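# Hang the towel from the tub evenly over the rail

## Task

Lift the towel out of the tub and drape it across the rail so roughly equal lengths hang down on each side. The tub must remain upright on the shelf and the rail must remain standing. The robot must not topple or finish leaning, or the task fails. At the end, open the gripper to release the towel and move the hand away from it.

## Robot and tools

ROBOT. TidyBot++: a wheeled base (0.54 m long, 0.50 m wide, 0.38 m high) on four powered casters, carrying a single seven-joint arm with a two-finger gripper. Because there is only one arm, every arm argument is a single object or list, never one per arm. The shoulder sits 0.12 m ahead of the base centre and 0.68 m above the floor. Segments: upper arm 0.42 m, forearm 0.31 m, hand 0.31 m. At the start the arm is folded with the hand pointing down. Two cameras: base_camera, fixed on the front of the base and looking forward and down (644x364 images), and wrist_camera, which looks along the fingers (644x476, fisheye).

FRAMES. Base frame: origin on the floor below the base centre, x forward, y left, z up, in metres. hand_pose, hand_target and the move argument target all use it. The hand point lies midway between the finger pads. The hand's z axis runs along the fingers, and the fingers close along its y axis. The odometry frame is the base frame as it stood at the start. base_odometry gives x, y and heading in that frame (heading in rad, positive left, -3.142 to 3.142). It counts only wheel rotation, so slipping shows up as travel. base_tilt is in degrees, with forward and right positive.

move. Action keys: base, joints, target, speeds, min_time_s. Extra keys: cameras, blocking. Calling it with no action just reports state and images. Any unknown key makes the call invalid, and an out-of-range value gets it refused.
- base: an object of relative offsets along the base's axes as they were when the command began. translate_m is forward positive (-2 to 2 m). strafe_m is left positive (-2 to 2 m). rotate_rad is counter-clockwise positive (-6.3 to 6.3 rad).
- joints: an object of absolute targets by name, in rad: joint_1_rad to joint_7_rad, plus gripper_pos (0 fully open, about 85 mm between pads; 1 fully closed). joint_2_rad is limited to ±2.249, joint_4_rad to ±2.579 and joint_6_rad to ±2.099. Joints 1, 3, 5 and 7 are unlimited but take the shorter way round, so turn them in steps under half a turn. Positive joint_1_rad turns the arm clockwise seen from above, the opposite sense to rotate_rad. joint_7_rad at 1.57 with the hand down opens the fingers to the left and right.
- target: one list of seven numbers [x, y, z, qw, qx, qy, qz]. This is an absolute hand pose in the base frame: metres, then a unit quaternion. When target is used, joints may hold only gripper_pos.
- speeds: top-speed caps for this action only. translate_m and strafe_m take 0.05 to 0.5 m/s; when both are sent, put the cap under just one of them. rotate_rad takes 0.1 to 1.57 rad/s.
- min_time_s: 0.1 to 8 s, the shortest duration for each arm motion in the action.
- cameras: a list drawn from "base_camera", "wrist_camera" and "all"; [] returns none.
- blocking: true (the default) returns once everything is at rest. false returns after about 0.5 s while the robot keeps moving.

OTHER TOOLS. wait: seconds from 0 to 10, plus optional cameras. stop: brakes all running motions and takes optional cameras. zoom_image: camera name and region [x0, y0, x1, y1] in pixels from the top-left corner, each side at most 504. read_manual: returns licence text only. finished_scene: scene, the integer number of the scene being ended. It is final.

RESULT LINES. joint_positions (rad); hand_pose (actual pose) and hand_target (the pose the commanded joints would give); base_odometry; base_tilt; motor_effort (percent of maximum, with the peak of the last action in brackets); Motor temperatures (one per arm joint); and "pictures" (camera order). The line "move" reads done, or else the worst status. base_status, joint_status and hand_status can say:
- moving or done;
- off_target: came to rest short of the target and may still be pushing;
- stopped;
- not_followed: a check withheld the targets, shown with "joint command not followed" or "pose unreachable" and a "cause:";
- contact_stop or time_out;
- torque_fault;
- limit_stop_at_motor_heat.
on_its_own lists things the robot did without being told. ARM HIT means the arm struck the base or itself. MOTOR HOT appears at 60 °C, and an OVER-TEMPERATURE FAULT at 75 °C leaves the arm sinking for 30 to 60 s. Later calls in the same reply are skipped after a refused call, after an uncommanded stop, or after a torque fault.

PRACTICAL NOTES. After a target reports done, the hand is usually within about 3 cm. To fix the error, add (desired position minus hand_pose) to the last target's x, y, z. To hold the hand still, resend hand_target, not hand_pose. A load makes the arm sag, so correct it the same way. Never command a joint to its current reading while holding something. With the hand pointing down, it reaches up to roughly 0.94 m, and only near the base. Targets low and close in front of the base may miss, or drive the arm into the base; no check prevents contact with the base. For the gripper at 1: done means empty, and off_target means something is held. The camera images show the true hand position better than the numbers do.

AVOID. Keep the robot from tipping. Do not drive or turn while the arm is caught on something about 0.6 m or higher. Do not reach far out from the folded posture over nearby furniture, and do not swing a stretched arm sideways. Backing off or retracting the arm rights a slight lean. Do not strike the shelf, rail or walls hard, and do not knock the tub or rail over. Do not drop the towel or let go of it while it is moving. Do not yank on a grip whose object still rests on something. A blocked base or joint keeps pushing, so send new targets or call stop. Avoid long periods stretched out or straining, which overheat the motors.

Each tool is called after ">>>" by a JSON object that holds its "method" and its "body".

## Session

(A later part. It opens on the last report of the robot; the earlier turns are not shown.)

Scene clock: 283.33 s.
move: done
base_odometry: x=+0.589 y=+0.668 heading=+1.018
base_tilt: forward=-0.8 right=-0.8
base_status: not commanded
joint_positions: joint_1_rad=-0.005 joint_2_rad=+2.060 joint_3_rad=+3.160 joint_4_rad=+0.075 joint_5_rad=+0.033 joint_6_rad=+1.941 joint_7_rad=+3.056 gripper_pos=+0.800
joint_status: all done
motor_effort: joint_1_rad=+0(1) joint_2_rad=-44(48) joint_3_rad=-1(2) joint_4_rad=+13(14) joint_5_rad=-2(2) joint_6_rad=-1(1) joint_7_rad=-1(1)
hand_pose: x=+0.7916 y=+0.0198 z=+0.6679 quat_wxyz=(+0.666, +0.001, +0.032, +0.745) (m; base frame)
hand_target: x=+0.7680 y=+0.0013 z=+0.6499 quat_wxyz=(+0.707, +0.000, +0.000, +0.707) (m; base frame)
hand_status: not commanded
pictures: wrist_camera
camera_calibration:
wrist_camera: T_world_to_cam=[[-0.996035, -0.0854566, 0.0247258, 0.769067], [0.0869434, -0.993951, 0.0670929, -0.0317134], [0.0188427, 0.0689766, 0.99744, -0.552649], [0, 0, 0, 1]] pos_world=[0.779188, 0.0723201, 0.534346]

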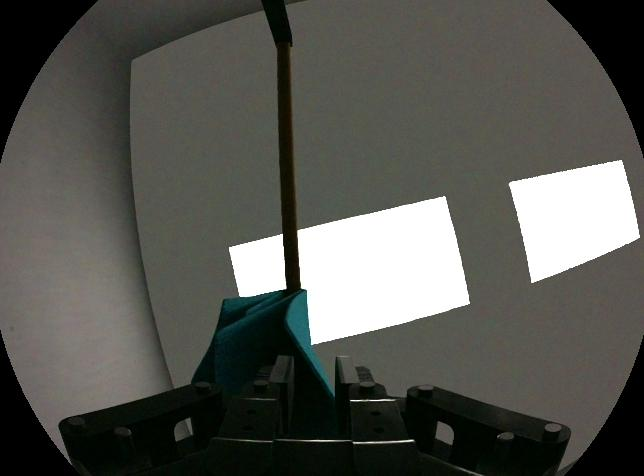

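Still some fabric near fingers; go lower, then back off.

>>> {"method": "move", "body": {"joints": {"joint_2_rad":2.22,"joint_4_rad":0.22}, "min_time_s": 3, "cameras": ["wrist_camera"]}}

Scene clock: 287.10 s.
move: done
base_odometry: x=+0.589 y=+0.668 heading=+1.018
base_tilt: forward=-0.7 right=-0.9
base_status: not commanded
joint_positions: joint_1_rad=-0.005 joint_2_rad=+2.179 joint_3_rad=+3.160 joint_4_rad=+0.194 joint_5_rad=+0.033 joint_6_rad=+1.941 joint_7_rad=+3.056 gripper_pos=+0.800
joint_status: all done
motor_effort: joint_1_rad=-1(1) joint_2_rad=-41(44) joint_3_rad=-2(2) joint_4_rad=+13(13) joint_5_rad=-2(2) joint_6_rad=-1(1) joint_7_rad=-1(1)
hand_pose: x=+0.7654 y=+0.0201 z=+0.6253 quat_wxyz=(+0.666, +0.001, +0.032, +0.746) (m; base frame)
hand_target: x=+0.7400 y=+0.0013 z=+0.6079 quat_wxyz=(+0.707, +0.000, +0.000, +0.707) (m; base frame)
hand_status: not commanded
pictures: wrist_camera
camera_calibration:
wrist_camera: T_world_to_cam=[[-0.995874, -0.087395, 0.024431, 0.744108], [0.0888365, -0.993859, 0.065967, -0.0271528], [0.0185158, 0.0678651, 0.997523, -0.5094], [0, 0, 0, 1]] pos_world=[0.752882, 0.0726157, 0.49175]

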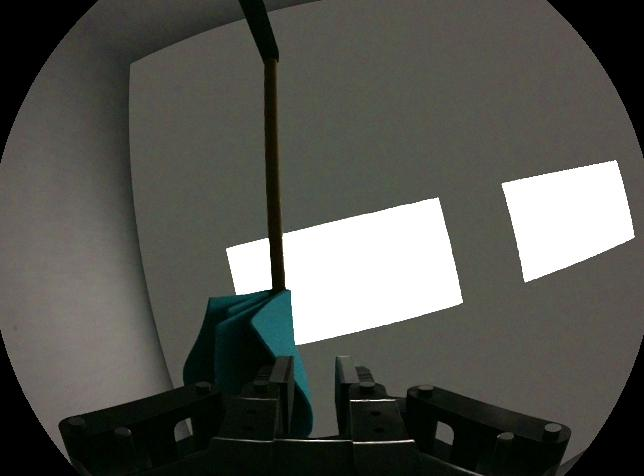

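>>> {"method": "move", "body": {"base": {"translate_m":-0.65}, "speeds": {"translate_m":0.12}}}

>>> {"method": "move", "body": {"joints": {"joint_1_rad":0,"joint_2_rad":0.34,"joint_3_rad":3.14,"joint_4_rad":-2.5,"joint_5_rad":0,"joint_6_rad":1.45,"joint_7_rad":1.6,"gripper_pos":0}, "cameras": ["wrist_camera"], "min_time_s": 4}}

>>> {"method": "zoom_image", "body": {"camera": "wrist_camera", "region": [200, 220, 460, 420]}}

Scene clock: 294.03 s.
move: done
base_odometry: x=+0.247 y=+0.114 heading=+1.018
base_tilt: forward=-0.8 right=-0.8
base_status: done
joint_positions: joint_1_rad=-0.005 joint_2_rad=+2.186 joint_3_rad=+3.160 joint_4_rad=+0.196 joint_5_rad=+0.033 joint_6_rad=+1.942 joint_7_rad=+3.056 gripper_pos=+0.800
joint_status: not commanded
motor_effort: joint_1_rad=+0(2) joint_2_rad=-41(43) joint_3_rad=-2(2) joint_4_rad=+13(13) joint_5_rad=-2(2) joint_6_rad=+0(1) joint_7_rad=-1(1)
hand_pose: x=+0.7642 y=+0.0200 z=+0.6213 quat_wxyz=(+0.666, +0.002, +0.033, +0.746) (m; base frame)
hand_target: x=+0.7400 y=+0.0013 z=+0.6079 quat_wxyz=(+0.707, +0.000, +0.000, +0.707) (m; base frame)
hand_status: not commanded
pictures: none

Scene clock: 298.33 s.
move: done
base_odometry: x=+0.248 y=+0.114 heading=+1.018
base_tilt: forward=-0.8 right=-0.8
base_status: not commanded
joint_positions: joint_1_rad=-0.005 joint_2_rad=+0.373 joint_3_rad=+3.160 joint_4_rad=-2.482 joint_5_rad=+0.033 joint_6_rad=+1.524 joint_7_rad=+1.688 gripper_pos=+0.000
joint_status: all done
motor_effort: joint_1_rad=+0(2) joint_2_rad=-21(47) joint_3_rad=-1(2) joint_4_rad=+7(14) joint_5_rad=-2(3) joint_6_rad=+8(8) joint_7_rad=-1(2)
hand_pose: x=+0.6637 y=+0.0061 z=+0.8455 quat_wxyz=(+0.043, +0.616, +0.048, +0.785) (m; base frame)
hand_target: x=+0.6589 y=+0.0021 z=+0.8343 quat_wxyz=(+0.010, +0.640, +0.010, +0.768) (m; base frame)
hand_status: not commanded
pictures: wrist_camera
camera_calibration:
wrist_camera: T_world_to_cam=[[-0.0368123, -0.988243, 0.148397, -0.0996921], [0.259924, -0.152855, -0.953454, 0.696713], [0.964927, 0.00347298, 0.262495, -0.732598], [0, 0, 0, 1]] pos_world=[0.522142, 0.0105203, 0.871381]

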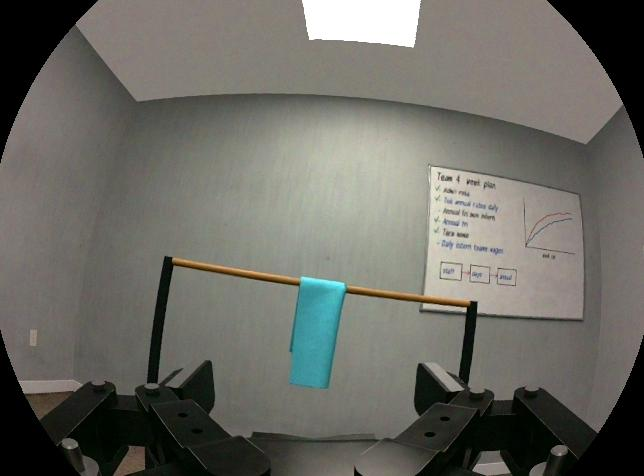

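Scaled by 1.938.

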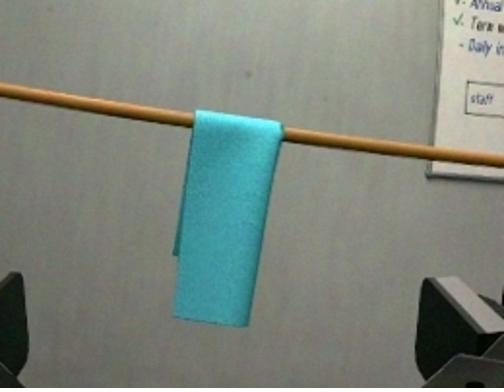

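>>> {"method": "move", "body": {"joints": {"joint_1_rad":0,"joint_2_rad":2.22,"joint_3_rad":3.1416,"joint_4_rad":0.22,"joint_5_rad":0,"joint_6_rad":2.0,"joint_7_rad":3.1416}, "min_time_s": 4}}

>>> {"method": "move", "body": {"base": {"translate_m":0.74}, "speeds": {"translate_m":0.15}, "cameras": ["wrist_camera"]}}

Scene clock: 305.23 s.
move: done
base_odometry: x=+0.248 y=+0.114 heading=+1.018
base_tilt: forward=-0.8 right=-0.8
base_status: not commanded
joint_positions: joint_1_rad=-0.005 joint_2_rad=+2.180 joint_3_rad=+3.160 joint_4_rad=+0.193 joint_5_rad=+0.033 joint_6_rad=+1.932 joint_7_rad=+3.054 gripper_pos=+0.000
joint_status: all done
motor_effort: joint_1_rad=+0(2) joint_2_rad=-41(48) joint_3_rad=-2(2) joint_4_rad=+13(14) joint_5_rad=-2(3) joint_6_rad=+0(8) joint_7_rad=-1(3)
hand_pose: x=+0.7681 y=+0.0201 z=+0.6241 quat_wxyz=(+0.665, +0.005, +0.035, +0.746) (m; base frame)
hand_target: x=+0.7400 y=+0.0013 z=+0.6079 quat_wxyz=(+0.707, +0.000, +0.000, +0.707) (m; base frame)
hand_status: not commanded
pictures: none

Scene clock: 310.80 s.
move: done
base_odometry: x=+0.636 y=+0.745 heading=+1.019
base_tilt: forward=-0.8 right=-0.8
base_status: done
joint_positions: joint_1_rad=-0.005 joint_2_rad=+2.186 joint_3_rad=+3.160 joint_4_rad=+0.195 joint_5_rad=+0.033 joint_6_rad=+1.939 joint_7_rad=+3.056 gripper_pos=+0.000
joint_status: not commanded
motor_effort: joint_1_rad=-1(2) joint_2_rad=-42(43) joint_3_rad=-2(2) joint_4_rad=+13(13) joint_5_rad=-2(2) joint_6_rad=-1(2) joint_7_rad=-1(1)
hand_pose: x=+0.7654 y=+0.0200 z=+0.6211 quat_wxyz=(+0.666, +0.004, +0.034, +0.745) (m; base frame)
hand_target: x=+0.7400 y=+0.0013 z=+0.6079 quat_wxyz=(+0.707, +0.000, +0.000, +0.707) (m; base frame)
hand_status: not commanded
pictures: wrist_camera
camera_calibration:
wrist_camera: T_world_to_cam=[[-0.995669, -0.087207, 0.0322106, 0.739275], [0.0891642, -0.993869, 0.0653753, -0.0268526], [0.026312, 0.0679642, 0.997341, -0.511064], [0, 0, 0, 1]] pos_world=[0.751915, 0.072516, 0.487648]

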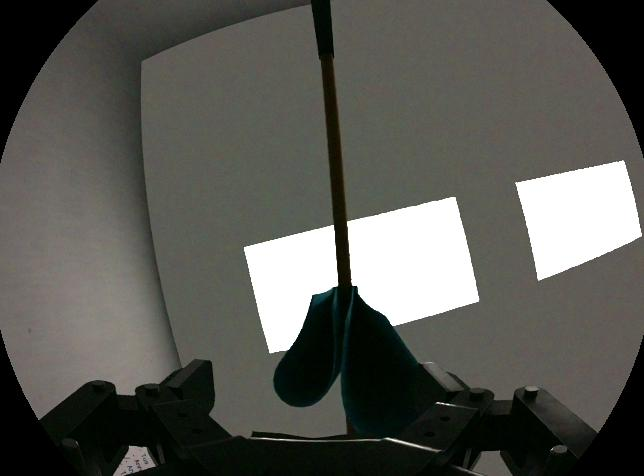

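>>> {"method": "move", "body": {"base": {"translate_m":0.065,"strafe_m":0.01}, "speeds": {"translate_m":0.08}, "cameras": ["wrist_camera"]}}

>>> {"method": "move", "body": {"joints": {"joint_2_rad":2.04,"joint_4_rad":0.06}, "min_time_s": 2, "cameras": ["wrist_camera"]}}

Scene clock: 313.43 s.
move: done
base_odometry: x=+0.662 y=+0.805 heading=+1.018
base_tilt: forward=-0.8 right=-0.8
base_status: done
joint_positions: joint_1_rad=-0.005 joint_2_rad=+2.188 joint_3_rad=+3.160 joint_4_rad=+0.196 joint_5_rad=+0.033 joint_6_rad=+1.940 joint_7_rad=+3.056 gripper_pos=+0.000
joint_status: not commanded
motor_effort: joint_1_rad=-2(2) joint_2_rad=-42(43) joint_3_rad=-2(2) joint_4_rad=+12(13) joint_5_rad=-2(2) joint_6_rad=+0(1) joint_7_rad=-1(1)
hand_pose: x=+0.7648 y=+0.0200 z=+0.6203 quat_wxyz=(+0.666, +0.004, +0.034, +0.745) (m; base frame)
hand_target: x=+0.7400 y=+0.0013 z=+0.6079 quat_wxyz=(+0.707, +0.000, +0.000, +0.707) (m; base frame)
hand_status: not commanded
pictures: wrist_camera
camera_calibration:
wrist_camera: T_world_to_cam=[[-0.995683, -0.0872333, 0.0317138, 0.738955], [0.0891579, -0.993867, 0.0654198, -0.0267636], [0.0258125, 0.0679649, 0.997354, -0.509881], [0, 0, 0, 1]] pos_world=[0.751312, 0.072516, 0.486848]

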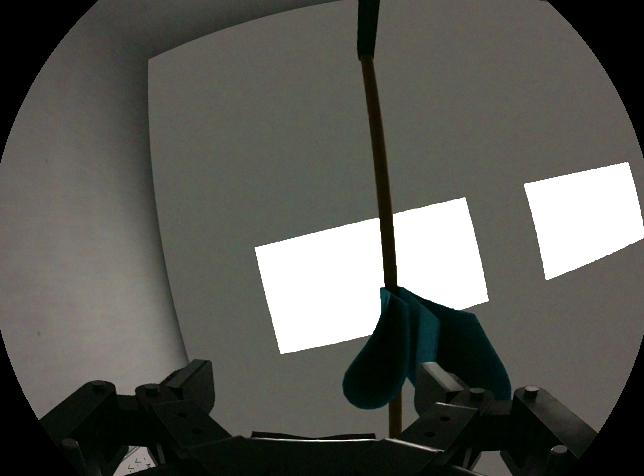

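Scene clock: 315.73 s.
move: done
base_odometry: x=+0.662 y=+0.805 heading=+1.018
base_tilt: forward=-0.8 right=-0.8
base_status: not commanded
joint_positions: joint_1_rad=-0.005 joint_2_rad=+2.089 joint_3_rad=+3.160 joint_4_rad=+0.080 joint_5_rad=+0.033 joint_6_rad=+1.940 joint_7_rad=+3.056 gripper_pos=+0.000
joint_status: all done
motor_effort: joint_1_rad=+0(1) joint_2_rad=-44(44) joint_3_rad=-2(2) joint_4_rad=+13(14) joint_5_rad=-2(2) joint_6_rad=+0(1) joint_7_rad=-1(1)
hand_pose: x=+0.7902 y=+0.0198 z=+0.6499 quat_wxyz=(+0.666, +0.010, +0.040, +0.745) (m; base frame)
hand_target: x=+0.7765 y=+0.0013 z=+0.6777 quat_wxyz=(+0.707, -0.007, -0.007, +0.707) (m; base frame)
hand_status: not commanded
pictures: wrist_camera
camera_calibration:
wrist_camera: T_world_to_cam=[[-0.995143, -0.0854429, 0.0488846, 0.751642], [0.0885364, -0.993945, 0.065067, -0.0304034], [0.0430291, 0.069079, 0.996683, -0.553241], [0, 0, 0, 1]] pos_world=[0.774488, 0.0722205, 0.51664]

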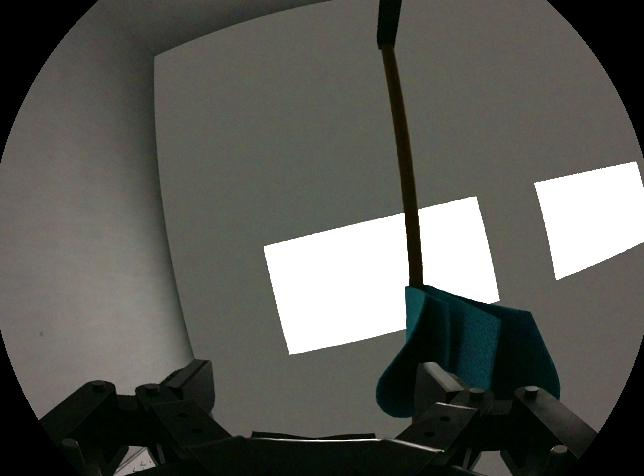

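>>> {"method": "move", "body": {"base": {"translate_m":-0.035,"strafe_m":0.01}, "speeds": {"translate_m":0.08}, "cameras": ["wrist_camera"]}}

>>> {"method": "zoom_image", "body": {"camera": "wrist_camera", "region": [300, 260, 600, 460]}}

Scene clock: 317.77 s.
move: done
base_odometry: x=+0.634 y=+0.781 heading=+1.018
base_tilt: forward=-0.7 right=-0.8
base_status: done
joint_positions: joint_1_rad=-0.004 joint_2_rad=+2.087 joint_3_rad=+3.160 joint_4_rad=+0.079 joint_5_rad=+0.033 joint_6_rad=+1.942 joint_7_rad=+3.056 gripper_pos=+0.000
joint_status: not commanded
motor_effort: joint_1_rad=-1(3) joint_2_rad=-43(45) joint_3_rad=-2(2) joint_4_rad=+13(13) joint_5_rad=-2(2) joint_6_rad=+0(1) joint_7_rad=-1(1)
hand_pose: x=+0.7900 y=+0.0193 z=+0.6514 quat_wxyz=(+0.666, +0.008, +0.039, +0.745) (m; base frame)
hand_target: x=+0.7765 y=+0.0013 z=+0.6777 quat_wxyz=(+0.707, -0.007, -0.007, +0.707) (m; base frame)
hand_status: not commanded
pictures: wrist_camera
camera_calibration:
wrist_camera: T_world_to_cam=[[-0.995344, -0.0847874, 0.045847, 0.753409], [0.0876799, -0.994008, 0.0652661, -0.0303445], [0.0400385, 0.0689821, 0.996814, -0.552362], [0, 0, 0, 1]] pos_world=[0.774678, 0.07182, 0.518041]

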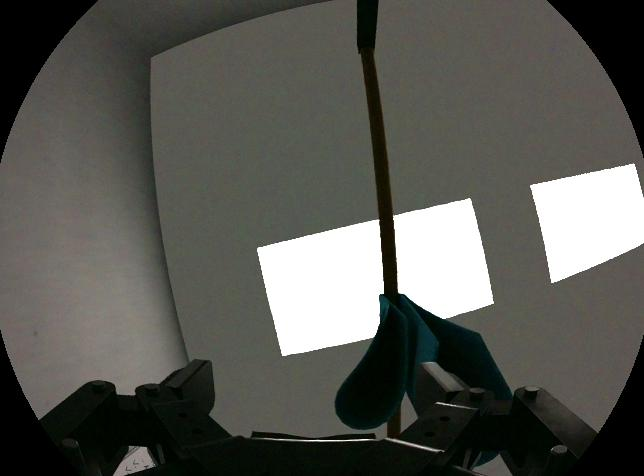

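Scaled by 1.680.

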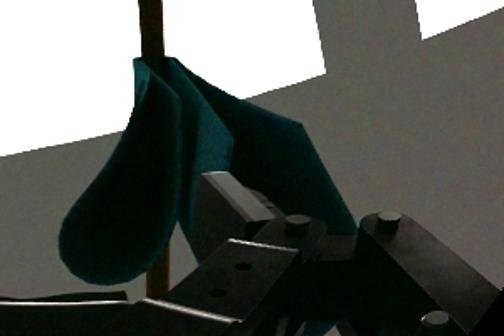

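>>> {"method": "move", "body": {"base": {"translate_m":0.035}, "speeds": {"translate_m":0.08}}}

>>> {"method": "move", "body": {"joints": {"joint_2_rad":1.88,"joint_4_rad":-0.1}, "min_time_s": 2, "cameras": ["wrist_camera"]}}

>>> {"method": "move", "body": {"base": {"translate_m":-0.05}, "speeds": {"translate_m":0.08}, "cameras": ["wrist_camera"]}}

>>> {"method": "zoom_image", "body": {"camera": "wrist_camera", "region": [300, 260, 600, 460]}}

Scene clock: 320.67 s.
move: done
base_odometry: x=+0.653 y=+0.811 heading=+1.019
base_tilt: forward=-0.7 right=-0.8
base_status: done
joint_positions: joint_1_rad=-0.004 joint_2_rad=+2.085 joint_3_rad=+3.160 joint_4_rad=+0.079 joint_5_rad=+0.033 joint_6_rad=+1.943 joint_7_rad=+3.056 gripper_pos=+0.000
joint_status: not commanded
motor_effort: joint_1_rad=-1(2) joint_2_rad=-43(45) joint_3_rad=-2(2) joint_4_rad=+13(13) joint_5_rad=-2(2) joint_6_rad=+0(1) joint_7_rad=-1(1)
hand_pose: x=+0.7896 y=+0.0193 z=+0.6524 quat_wxyz=(+0.666, +0.007, +0.038, +0.745) (m; base frame)
hand_target: x=+0.7765 y=+0.0013 z=+0.6777 quat_wxyz=(+0.707, -0.007, -0.007, +0.707) (m; base frame)
hand_status: not commanded
pictures: none

Scene clock: 323.00 s.
move: done
base_odometry: x=+0.653 y=+0.811 heading=+1.019
base_tilt: forward=-0.8 right=-0.8
base_status: not commanded
joint_positions: joint_1_rad=-0.004 joint_2_rad=+1.931 joint_3_rad=+3.160 joint_4_rad=-0.080 joint_5_rad=+0.033 joint_6_rad=+1.943 joint_7_rad=+3.056 gripper_pos=+0.000
joint_status: all done
motor_effort: joint_1_rad=+0(1) joint_2_rad=-46(46) joint_3_rad=-2(2) joint_4_rad=+13(13) joint_5_rad=-2(2) joint_6_rad=+0(1) joint_7_rad=-1(1)
hand_pose: x=+0.8180 y=+0.0189 z=+0.7095 quat_wxyz=(+0.667, +0.009, +0.040, +0.744) (m; base frame)
hand_target: x=+0.8020 y=+0.0013 z=+0.7399 quat_wxyz=(+0.707, -0.007, -0.007, +0.707) (m; base frame)
hand_status: not commanded
pictures: wrist_camera
camera_calibration:
wrist_camera: T_world_to_cam=[[-0.995461, -0.0821191, 0.0481044, 0.777072], [0.0852154, -0.994154, 0.0663061, -0.0358928], [0.0423782, 0.0701044, 0.996639, -0.613299], [0, 0, 0, 1]] pos_world=[0.802594, 0.0711244, 0.576237]

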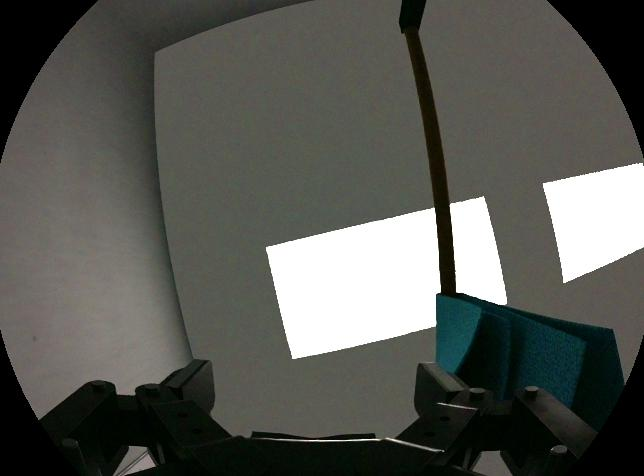

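Scene clock: 324.13 s.
move: done
base_odometry: x=+0.626 y=+0.768 heading=+1.019
base_tilt: forward=-0.8 right=-0.8
base_status: done
joint_positions: joint_1_rad=-0.004 joint_2_rad=+1.929 joint_3_rad=+3.160 joint_4_rad=-0.081 joint_5_rad=+0.033 joint_6_rad=+1.944 joint_7_rad=+3.056 gripper_pos=+0.000
joint_status: not commanded
motor_effort: joint_1_rad=+0(2) joint_2_rad=-45(47) joint_3_rad=-1(2) joint_4_rad=+13(13) joint_5_rad=-2(2) joint_6_rad=+0(1) joint_7_rad=-1(1)
hand_pose: x=+0.8178 y=+0.0189 z=+0.7106 quat_wxyz=(+0.667, +0.008, +0.040, +0.744) (m; base frame)
hand_target: x=+0.8020 y=+0.0013 z=+0.7399 quat_wxyz=(+0.707, -0.007, -0.007, +0.707) (m; base frame)
hand_status: not commanded
pictures: wrist_camera
camera_calibration:
wrist_camera: T_world_to_cam=[[-0.995551, -0.082119, 0.0462074, 0.778283], [0.0850889, -0.994154, 0.0664681, -0.035959], [0.040479, 0.0701041, 0.996718, -0.612821], [0, 0, 0, 1]] pos_world=[0.802686, 0.0711244, 0.577238]

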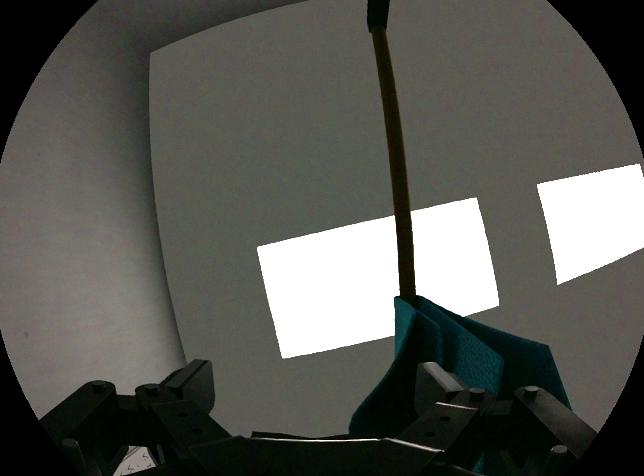

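Scaled by 1.680.

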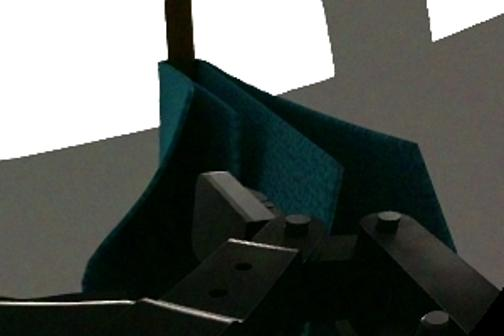

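>>> {"method": "move", "body": {"base": {"translate_m":-0.03}, "speeds": {"translate_m":0.08}}}

>>> {"method": "move", "body": {"joints": {"joint_2_rad":1.72,"joint_4_rad":-0.25}, "min_time_s": 2, "cameras": ["wrist_camera"]}}

>>> {"method": "zoom_image", "body": {"camera": "wrist_camera", "region": [250, 260, 600, 460]}}

Scene clock: 325.90 s.
move: done
base_odometry: x=+0.610 y=+0.743 heading=+1.019
base_tilt: forward=-0.8 right=-0.8
base_status: done
joint_positions: joint_1_rad=-0.004 joint_2_rad=+1.928 joint_3_rad=+3.160 joint_4_rad=-0.081 joint_5_rad=+0.033 joint_6_rad=+1.944 joint_7_rad=+3.056 gripper_pos=+0.000
joint_status: not commanded
motor_effort: joint_1_rad=-1(2) joint_2_rad=-46(47) joint_3_rad=-2(2) joint_4_rad=+13(13) joint_5_rad=-2(2) joint_6_rad=+0(1) joint_7_rad=-1(1)
hand_pose: x=+0.8178 y=+0.0189 z=+0.7113 quat_wxyz=(+0.667, +0.008, +0.040, +0.744) (m; base frame)
hand_target: x=+0.8020 y=+0.0013 z=+0.7399 quat_wxyz=(+0.707, -0.007, -0.007, +0.707) (m; base frame)
hand_status: not commanded
pictures: none

Scene clock: 328.23 s.
move: done
base_odometry: x=+0.610 y=+0.743 heading=+1.019
base_tilt: forward=-0.8 right=-0.8
base_status: not commanded
joint_positions: joint_1_rad=-0.004 joint_2_rad=+1.772 joint_3_rad=+3.160 joint_4_rad=-0.230 joint_5_rad=+0.033 joint_6_rad=+1.944 joint_7_rad=+3.056 gripper_pos=+0.000
joint_status: all done
motor_effort: joint_1_rad=+0(1) joint_2_rad=-47(47) joint_3_rad=-2(2) joint_4_rad=+13(14) joint_5_rad=-2(2) joint_6_rad=+0(1) joint_7_rad=-1(1)
hand_pose: x=+0.8347 y=+0.0183 z=+0.7765 quat_wxyz=(+0.668, +0.005, +0.037, +0.743) (m; base frame)
hand_target: x=+0.8154 y=+0.0013 z=+0.8082 quat_wxyz=(+0.707, -0.011, -0.011, +0.707) (m; base frame)
hand_status: not commanded
pictures: wrist_camera
camera_calibration:
wrist_camera: T_world_to_cam=[[-0.996098, -0.079489, 0.0383349, 0.798514], [0.0819585, -0.994324, 0.0678489, -0.0407714], [0.0327241, 0.070726, 0.996959, -0.672929], [0, 0, 0, 1]] pos_world=[0.820761, 0.0705266, 0.643038]

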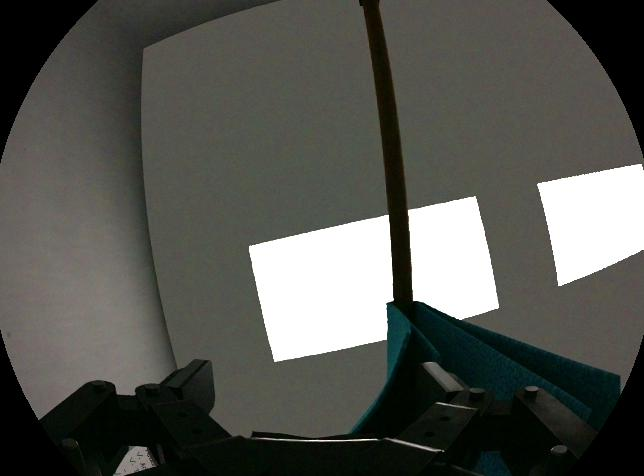

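Scaled by 1.440.

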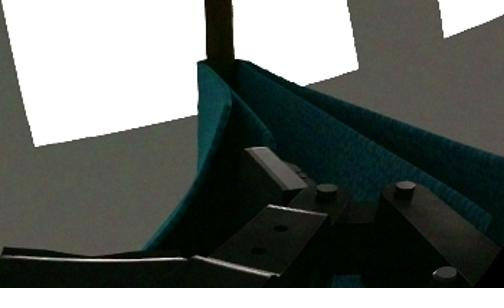

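>>> {"method": "move", "body": {"joints": {"joint_2_rad":1.64,"joint_4_rad":-0.33}, "min_time_s": 1.5}}

>>> {"method": "move", "body": {"joints": {"gripper_pos":1}, "cameras": ["wrist_camera"]}}

>>> {"method": "move", "body": {"joints": {"joint_2_rad":1.82,"joint_4_rad":-0.15}, "min_time_s": 3, "cameras": ["wrist_camera"]}}

Scene clock: 330.80 s.
move: done
base_odometry: x=+0.610 y=+0.743 heading=+1.019
base_tilt: forward=-0.8 right=-0.8
base_status: not commanded
joint_positions: joint_1_rad=-0.004 joint_2_rad=+1.695 joint_3_rad=+3.160 joint_4_rad=-0.309 joint_5_rad=+0.033 joint_6_rad=+1.944 joint_7_rad=+3.056 gripper_pos=+0.000
joint_status: all done
motor_effort: joint_1_rad=-1(1) joint_2_rad=-47(49) joint_3_rad=-2(2) joint_4_rad=+13(14) joint_5_rad=-2(2) joint_6_rad=+0(1) joint_7_rad=-1(1)
hand_pose: x=+0.8404 y=+0.0179 z=+0.8080 quat_wxyz=(+0.669, +0.006, +0.038, +0.742) (m; base frame)
hand_target: x=+0.8191 y=+0.0013 z=+0.8417 quat_wxyz=(+0.707, -0.011, -0.011, +0.707) (m; base frame)
hand_status: not commanded
pictures: none

Scene clock: 331.90 s.
move: done
base_odometry: x=+0.610 y=+0.743 heading=+1.019
base_tilt: forward=-0.8 right=-0.8
base_status: not commanded
joint_positions: joint_1_rad=-0.004 joint_2_rad=+1.695 joint_3_rad=+3.160 joint_4_rad=-0.310 joint_5_rad=+0.033 joint_6_rad=+1.944 joint_7_rad=+3.056 gripper_pos=+0.992
joint_status: all done
motor_effort: joint_1_rad=-1(1) joint_2_rad=-47(48) joint_3_rad=-2(2) joint_4_rad=+13(13) joint_5_rad=-2(2) joint_6_rad=+0(1) joint_7_rad=-1(1)
hand_pose: x=+0.8404 y=+0.0179 z=+0.8079 quat_wxyz=(+0.669, +0.006, +0.038, +0.742) (m; base frame)
hand_target: x=+0.8191 y=+0.0013 z=+0.8417 quat_wxyz=(+0.707, -0.011, -0.011, +0.707) (m; base frame)
hand_status: not commanded
pictures: wrist_camera
camera_calibration:
wrist_camera: T_world_to_cam=[[-0.996126, -0.078071, 0.0404734, 0.80125], [0.0806976, -0.994421, 0.0679342, -0.0427596], [0.0349439, 0.0709372, 0.996869, -0.706172], [0, 0, 0, 1]] pos_world=[0.826273, 0.0701273, 0.674437]

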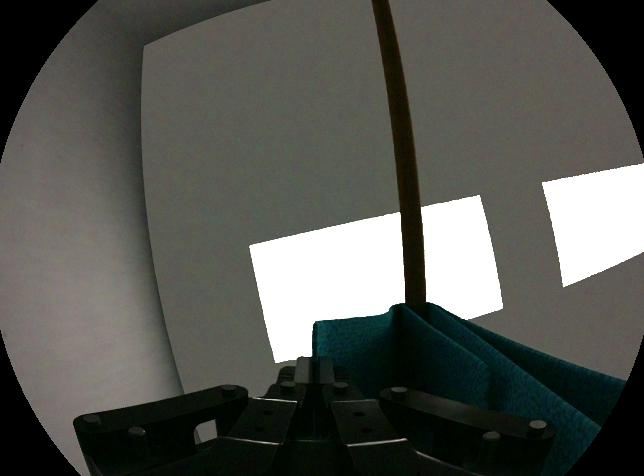

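Scene clock: 335.20 s.
move: done
base_odometry: x=+0.610 y=+0.743 heading=+1.019
base_tilt: forward=-0.8 right=-0.8
base_status: not commanded
joint_positions: joint_1_rad=-0.004 joint_2_rad=+1.773 joint_3_rad=+3.160 joint_4_rad=-0.174 joint_5_rad=+0.033 joint_6_rad=+1.944 joint_7_rad=+3.056 gripper_pos=+0.992
joint_status: all done
motor_effort: joint_1_rad=-1(1) joint_2_rad=-46(49) joint_3_rad=-2(2) joint_4_rad=+13(13) joint_5_rad=-2(2) joint_6_rad=-1(1) joint_7_rad=-1(1)
hand_pose: x=+0.8243 y=+0.0185 z=+0.7923 quat_wxyz=(+0.669, -0.015, +0.019, +0.743) (m; base frame)
hand_target: x=+0.8071 y=+0.0013 z=+0.7670 quat_wxyz=(+0.707, -0.011, -0.011, +0.707) (m; base frame)
hand_status: not commanded
pictures: wrist_camera
camera_calibration:
wrist_camera: T_world_to_cam=[[-0.996622, -0.0804621, -0.0164549, 0.8314], [0.0790861, -0.994274, 0.0718605, -0.0415527], [-0.0221427, 0.0703163, 0.997279, -0.643431], [0, 0, 0, 1]] pos_world=[0.81763, 0.0708251, 0.658347]

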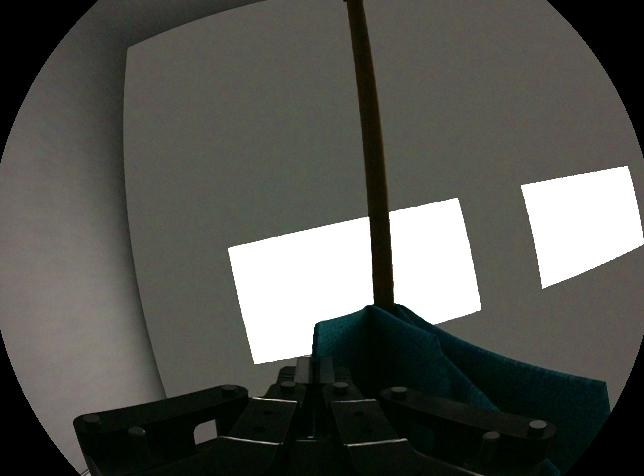

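>>> {"method": "move", "body": {"joints": {"joint_2_rad":1.90,"joint_4_rad":-0.07}, "min_time_s": 2, "cameras": ["wrist_camera"]}}

>>> {"method": "move", "body": {"joints": {"joint_2_rad":1.94,"joint_4_rad":-0.03}, "min_time_s": 2, "cameras": ["wrist_camera"]}}

Scene clock: 341.10 s.
move: done
base_odometry: x=+0.610 y=+0.743 heading=+1.019
base_tilt: forward=-0.8 right=-0.8
base_status: not commanded
joint_positions: joint_1_rad=-0.004 joint_2_rad=+1.851 joint_3_rad=+3.160 joint_4_rad=-0.093 joint_5_rad=+0.033 joint_6_rad=+1.944 joint_7_rad=+3.056 gripper_pos=+0.992
joint_status: all done
motor_effort: joint_1_rad=-1(2) joint_2_rad=-45(47) joint_3_rad=-2(2) joint_4_rad=+13(14) joint_5_rad=-2(2) joint_6_rad=-1(1) joint_7_rad=-1(1)
hand_pose: x=+0.8159 y=+0.0188 z=+0.7612 quat_wxyz=(+0.668, -0.016, +0.018, +0.744) (m; base frame)
hand_target: x=+0.7975 y=+0.0013 z=+0.7348 quat_wxyz=(+0.707, -0.011, -0.011, +0.707) (m; base frame)
hand_status: not commanded
pictures: wrist_camera
camera_calibration:
wrist_camera: T_world_to_cam=[[-0.996459, -0.0818998, -0.019001, 0.824391], [0.0803461, -0.994186, 0.0716844, -0.0392882], [-0.0247615, 0.069904, 0.997246, -0.610348], [0, 0, 0, 1]] pos_world=[0.809516, 0.0711235, 0.627148]

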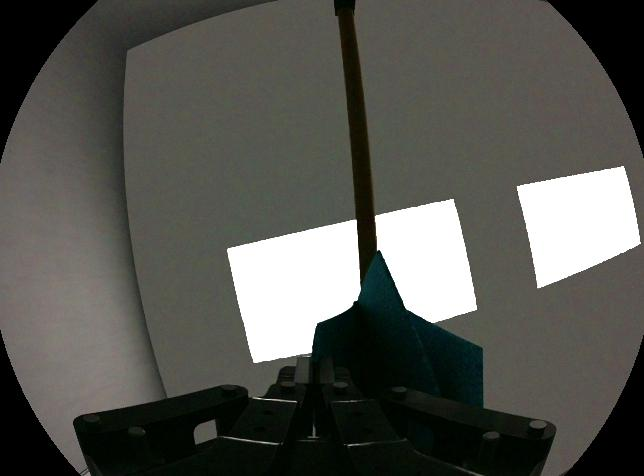

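Scene clock: 343.40 s.
move: done
base_odometry: x=+0.610 y=+0.743 heading=+1.019
base_tilt: forward=-0.8 right=-0.8
base_status: not commanded
joint_positions: joint_1_rad=-0.004 joint_2_rad=+1.890 joint_3_rad=+3.160 joint_4_rad=-0.053 joint_5_rad=+0.033 joint_6_rad=+1.944 joint_7_rad=+3.056 gripper_pos=+0.992
joint_status: all done
motor_effort: joint_1_rad=+0(2) joint_2_rad=-45(47) joint_3_rad=-2(2) joint_4_rad=+12(13) joint_5_rad=-2(2) joint_6_rad=-1(1) joint_7_rad=-1(1)
hand_pose: x=+0.8109 y=+0.0189 z=+0.7458 quat_wxyz=(+0.668, -0.016, +0.018, +0.744) (m; base frame)
hand_target: x=+0.7917 y=+0.0013 z=+0.7189 quat_wxyz=(+0.707, -0.011, -0.011, +0.707) (m; base frame)
hand_status: not commanded
pictures: wrist_camera
camera_calibration:
wrist_camera: T_world_to_cam=[[-0.996384, -0.0826352, -0.0197743, 0.819691], [0.0810289, -0.99414, 0.0715591, -0.0380681], [-0.0255718, 0.069698, 0.99724, -0.594456], [0, 0, 0, 1]] pos_world=[0.80461, 0.0713227, 0.611749]

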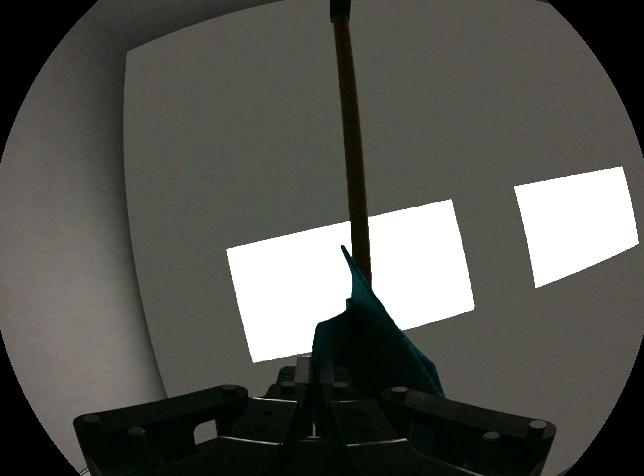

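>>> {"method": "move", "body": {"joints": {"joint_2_rad":1.77,"joint_4_rad":-0.2}, "min_time_s": 2}}

>>> {"method": "move", "body": {"joints": {"gripper_pos":0.8}}}

>>> {"method": "move", "body": {"joints": {"joint_2_rad":2.22,"joint_4_rad":0.22}, "min_time_s": 4, "cameras": ["wrist_camera"]}}

Scene clock: 346.30 s.
move: done
base_odometry: x=+0.610 y=+0.743 heading=+1.019
base_tilt: forward=-0.8 right=-0.8
base_status: not commanded
joint_positions: joint_1_rad=-0.004 joint_2_rad=+1.823 joint_3_rad=+3.160 joint_4_rad=-0.180 joint_5_rad=+0.033 joint_6_rad=+1.944 joint_7_rad=+3.056 gripper_pos=+0.992
joint_status: all done
motor_effort: joint_1_rad=+0(1) joint_2_rad=-47(47) joint_3_rad=-2(2) joint_4_rad=+13(14) joint_5_rad=-2(2) joint_6_rad=+0(1) joint_7_rad=-1(1)
hand_pose: x=+0.8301 y=+0.0185 z=+0.7551 quat_wxyz=(+0.668, +0.006, +0.038, +0.743) (m; base frame)
hand_target: x=+0.8117 y=+0.0013 z=+0.7875 quat_wxyz=(+0.707, -0.011, -0.011, +0.707) (m; base frame)
hand_status: not commanded
pictures: none

Scene clock: 346.93 s.
move: done
base_odometry: x=+0.610 y=+0.743 heading=+1.019
base_tilt: forward=-0.8 right=-0.8
base_status: not commanded
joint_positions: joint_1_rad=-0.004 joint_2_rad=+1.823 joint_3_rad=+3.160 joint_4_rad=-0.180 joint_5_rad=+0.033 joint_6_rad=+1.944 joint_7_rad=+3.056 gripper_pos=+0.800
joint_status: all done
motor_effort: joint_1_rad=+0(1) joint_2_rad=-47(47) joint_3_rad=-2(2) joint_4_rad=+12(13) joint_5_rad=-2(2) joint_6_rad=+0(1) joint_7_rad=-1(1)
hand_pose: x=+0.8301 y=+0.0185 z=+0.7551 quat_wxyz=(+0.668, +0.006, +0.038, +0.743) (m; base frame)
hand_target: x=+0.8117 y=+0.0013 z=+0.7875 quat_wxyz=(+0.707, -0.011, -0.011, +0.707) (m; base frame)
hand_status: not commanded
pictures: none

Scene clock: 351.27 s.
move: done
base_odometry: x=+0.610 y=+0.743 heading=+1.019
base_tilt: forward=-0.8 right=-0.8
base_status: not commanded
joint_positions: joint_1_rad=-0.004 joint_2_rad=+2.183 joint_3_rad=+3.160 joint_4_rad=+0.195 joint_5_rad=+0.033 joint_6_rad=+1.944 joint_7_rad=+3.056 gripper_pos=+0.800
joint_status: all done
motor_effort: joint_1_rad=-1(2) joint_2_rad=-41(48) joint_3_rad=-2(2) joint_4_rad=+13(14) joint_5_rad=-2(2) joint_6_rad=-1(1) joint_7_rad=-1(1)
hand_pose: x=+0.7640 y=+0.0195 z=+0.6233 quat_wxyz=(+0.666, +0.001, +0.031, +0.745) (m; base frame)
hand_target: x=+0.7400 y=+0.0013 z=+0.6079 quat_wxyz=(+0.707, +0.000, +0.000, +0.707) (m; base frame)
hand_status: not commanded
pictures: wrist_camera
camera_calibration:
wrist_camera: T_world_to_cam=[[-0.995961, -0.0866356, 0.0235834, 0.743242], [0.088021, -0.993933, 0.0659582, -0.0267803], [0.0177259, 0.0677677, 0.997544, -0.506757], [0, 0, 0, 1]] pos_world=[0.75158, 0.0721152, 0.48975]

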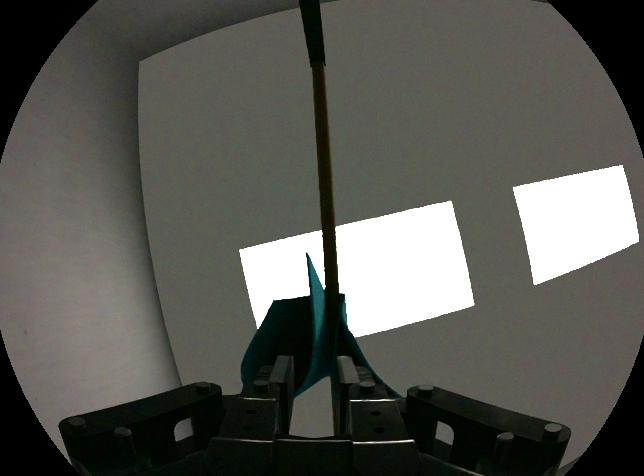

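>>> {"method": "move", "body": {"base": {"translate_m":-0.68}, "speeds": {"translate_m":0.13}}}

>>> {"method": "move", "body": {"joints": {"joint_1_rad":0,"joint_2_rad":0.34,"joint_3_rad":3.14,"joint_4_rad":-2.5,"joint_5_rad":0,"joint_6_rad":1.45,"joint_7_rad":1.6,"gripper_pos":0}, "cameras": ["wrist_camera"]}}

>>> {"method": "zoom_image", "body": {"camera": "wrist_camera", "region": [200, 220, 460, 420]}}

Scene clock: 357.93 s.
move: done
base_odometry: x=+0.253 y=+0.164 heading=+1.019
base_tilt: forward=-0.8 right=-0.8
base_status: done
joint_positions: joint_1_rad=-0.004 joint_2_rad=+2.188 joint_3_rad=+3.160 joint_4_rad=+0.196 joint_5_rad=+0.033 joint_6_rad=+1.945 joint_7_rad=+3.056 gripper_pos=+0.800
joint_status: not commanded
motor_effort: joint_1_rad=+0(1) joint_2_rad=-41(43) joint_3_rad=-2(2) joint_4_rad=+13(13) joint_5_rad=-2(2) joint_6_rad=-1(1) joint_7_rad=-1(1)
hand_pose: x=+0.7634 y=+0.0195 z=+0.6204 quat_wxyz=(+0.666, +0.002, +0.033, +0.745) (m; base frame)
hand_target: x=+0.7400 y=+0.0013 z=+0.6079 quat_wxyz=(+0.707, +0.000, +0.000, +0.707) (m; base frame)
hand_status: not commanded
pictures: none

Scene clock: 361.60 s.
move: done
base_odometry: x=+0.253 y=+0.164 heading=+1.019
base_tilt: forward=-0.8 right=-0.8
base_status: not commanded
joint_positions: joint_1_rad=-0.004 joint_2_rad=+0.373 joint_3_rad=+3.160 joint_4_rad=-2.482 joint_5_rad=+0.033 joint_6_rad=+1.524 joint_7_rad=+1.688 gripper_pos=+0.000
joint_status: all done
motor_effort: joint_1_rad=+0(1) joint_2_rad=-21(47) joint_3_rad=-1(3) joint_4_rad=+8(14) joint_5_rad=-2(3) joint_6_rad=+8(8) joint_7_rad=-1(2)
hand_pose: x=+0.6638 y=+0.0057 z=+0.8457 quat_wxyz=(+0.044, +0.616, +0.048, +0.785) (m; base frame)
hand_target: x=+0.6589 y=+0.0021 z=+0.8343 quat_wxyz=(+0.010, +0.640, +0.010, +0.768) (m; base frame)
hand_status: not commanded
pictures: wrist_camera
camera_calibration:
wrist_camera: T_world_to_cam=[[-0.0374217, -0.988259, 0.148132, -0.0993588], [0.260231, -0.152759, -0.953386, 0.696558], [0.964821, 0.00287126, 0.262893, -0.732908], [0, 0, 0, 1]] pos_world=[0.522141, 0.0103174, 0.871483]

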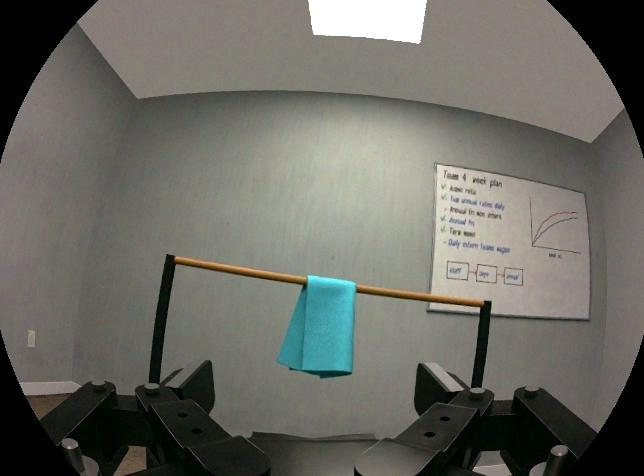

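Scaled by 1.938.

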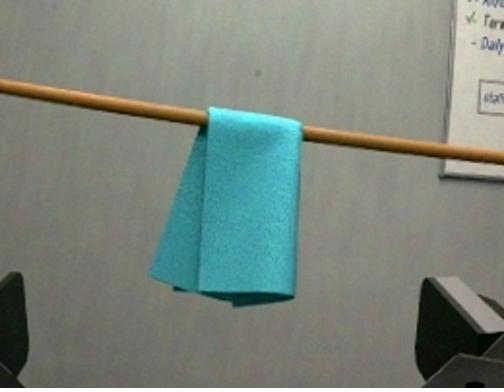

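>>> {"method": "finished_scene", "body": {"scene": 1}}

The scene is finished: the task was done.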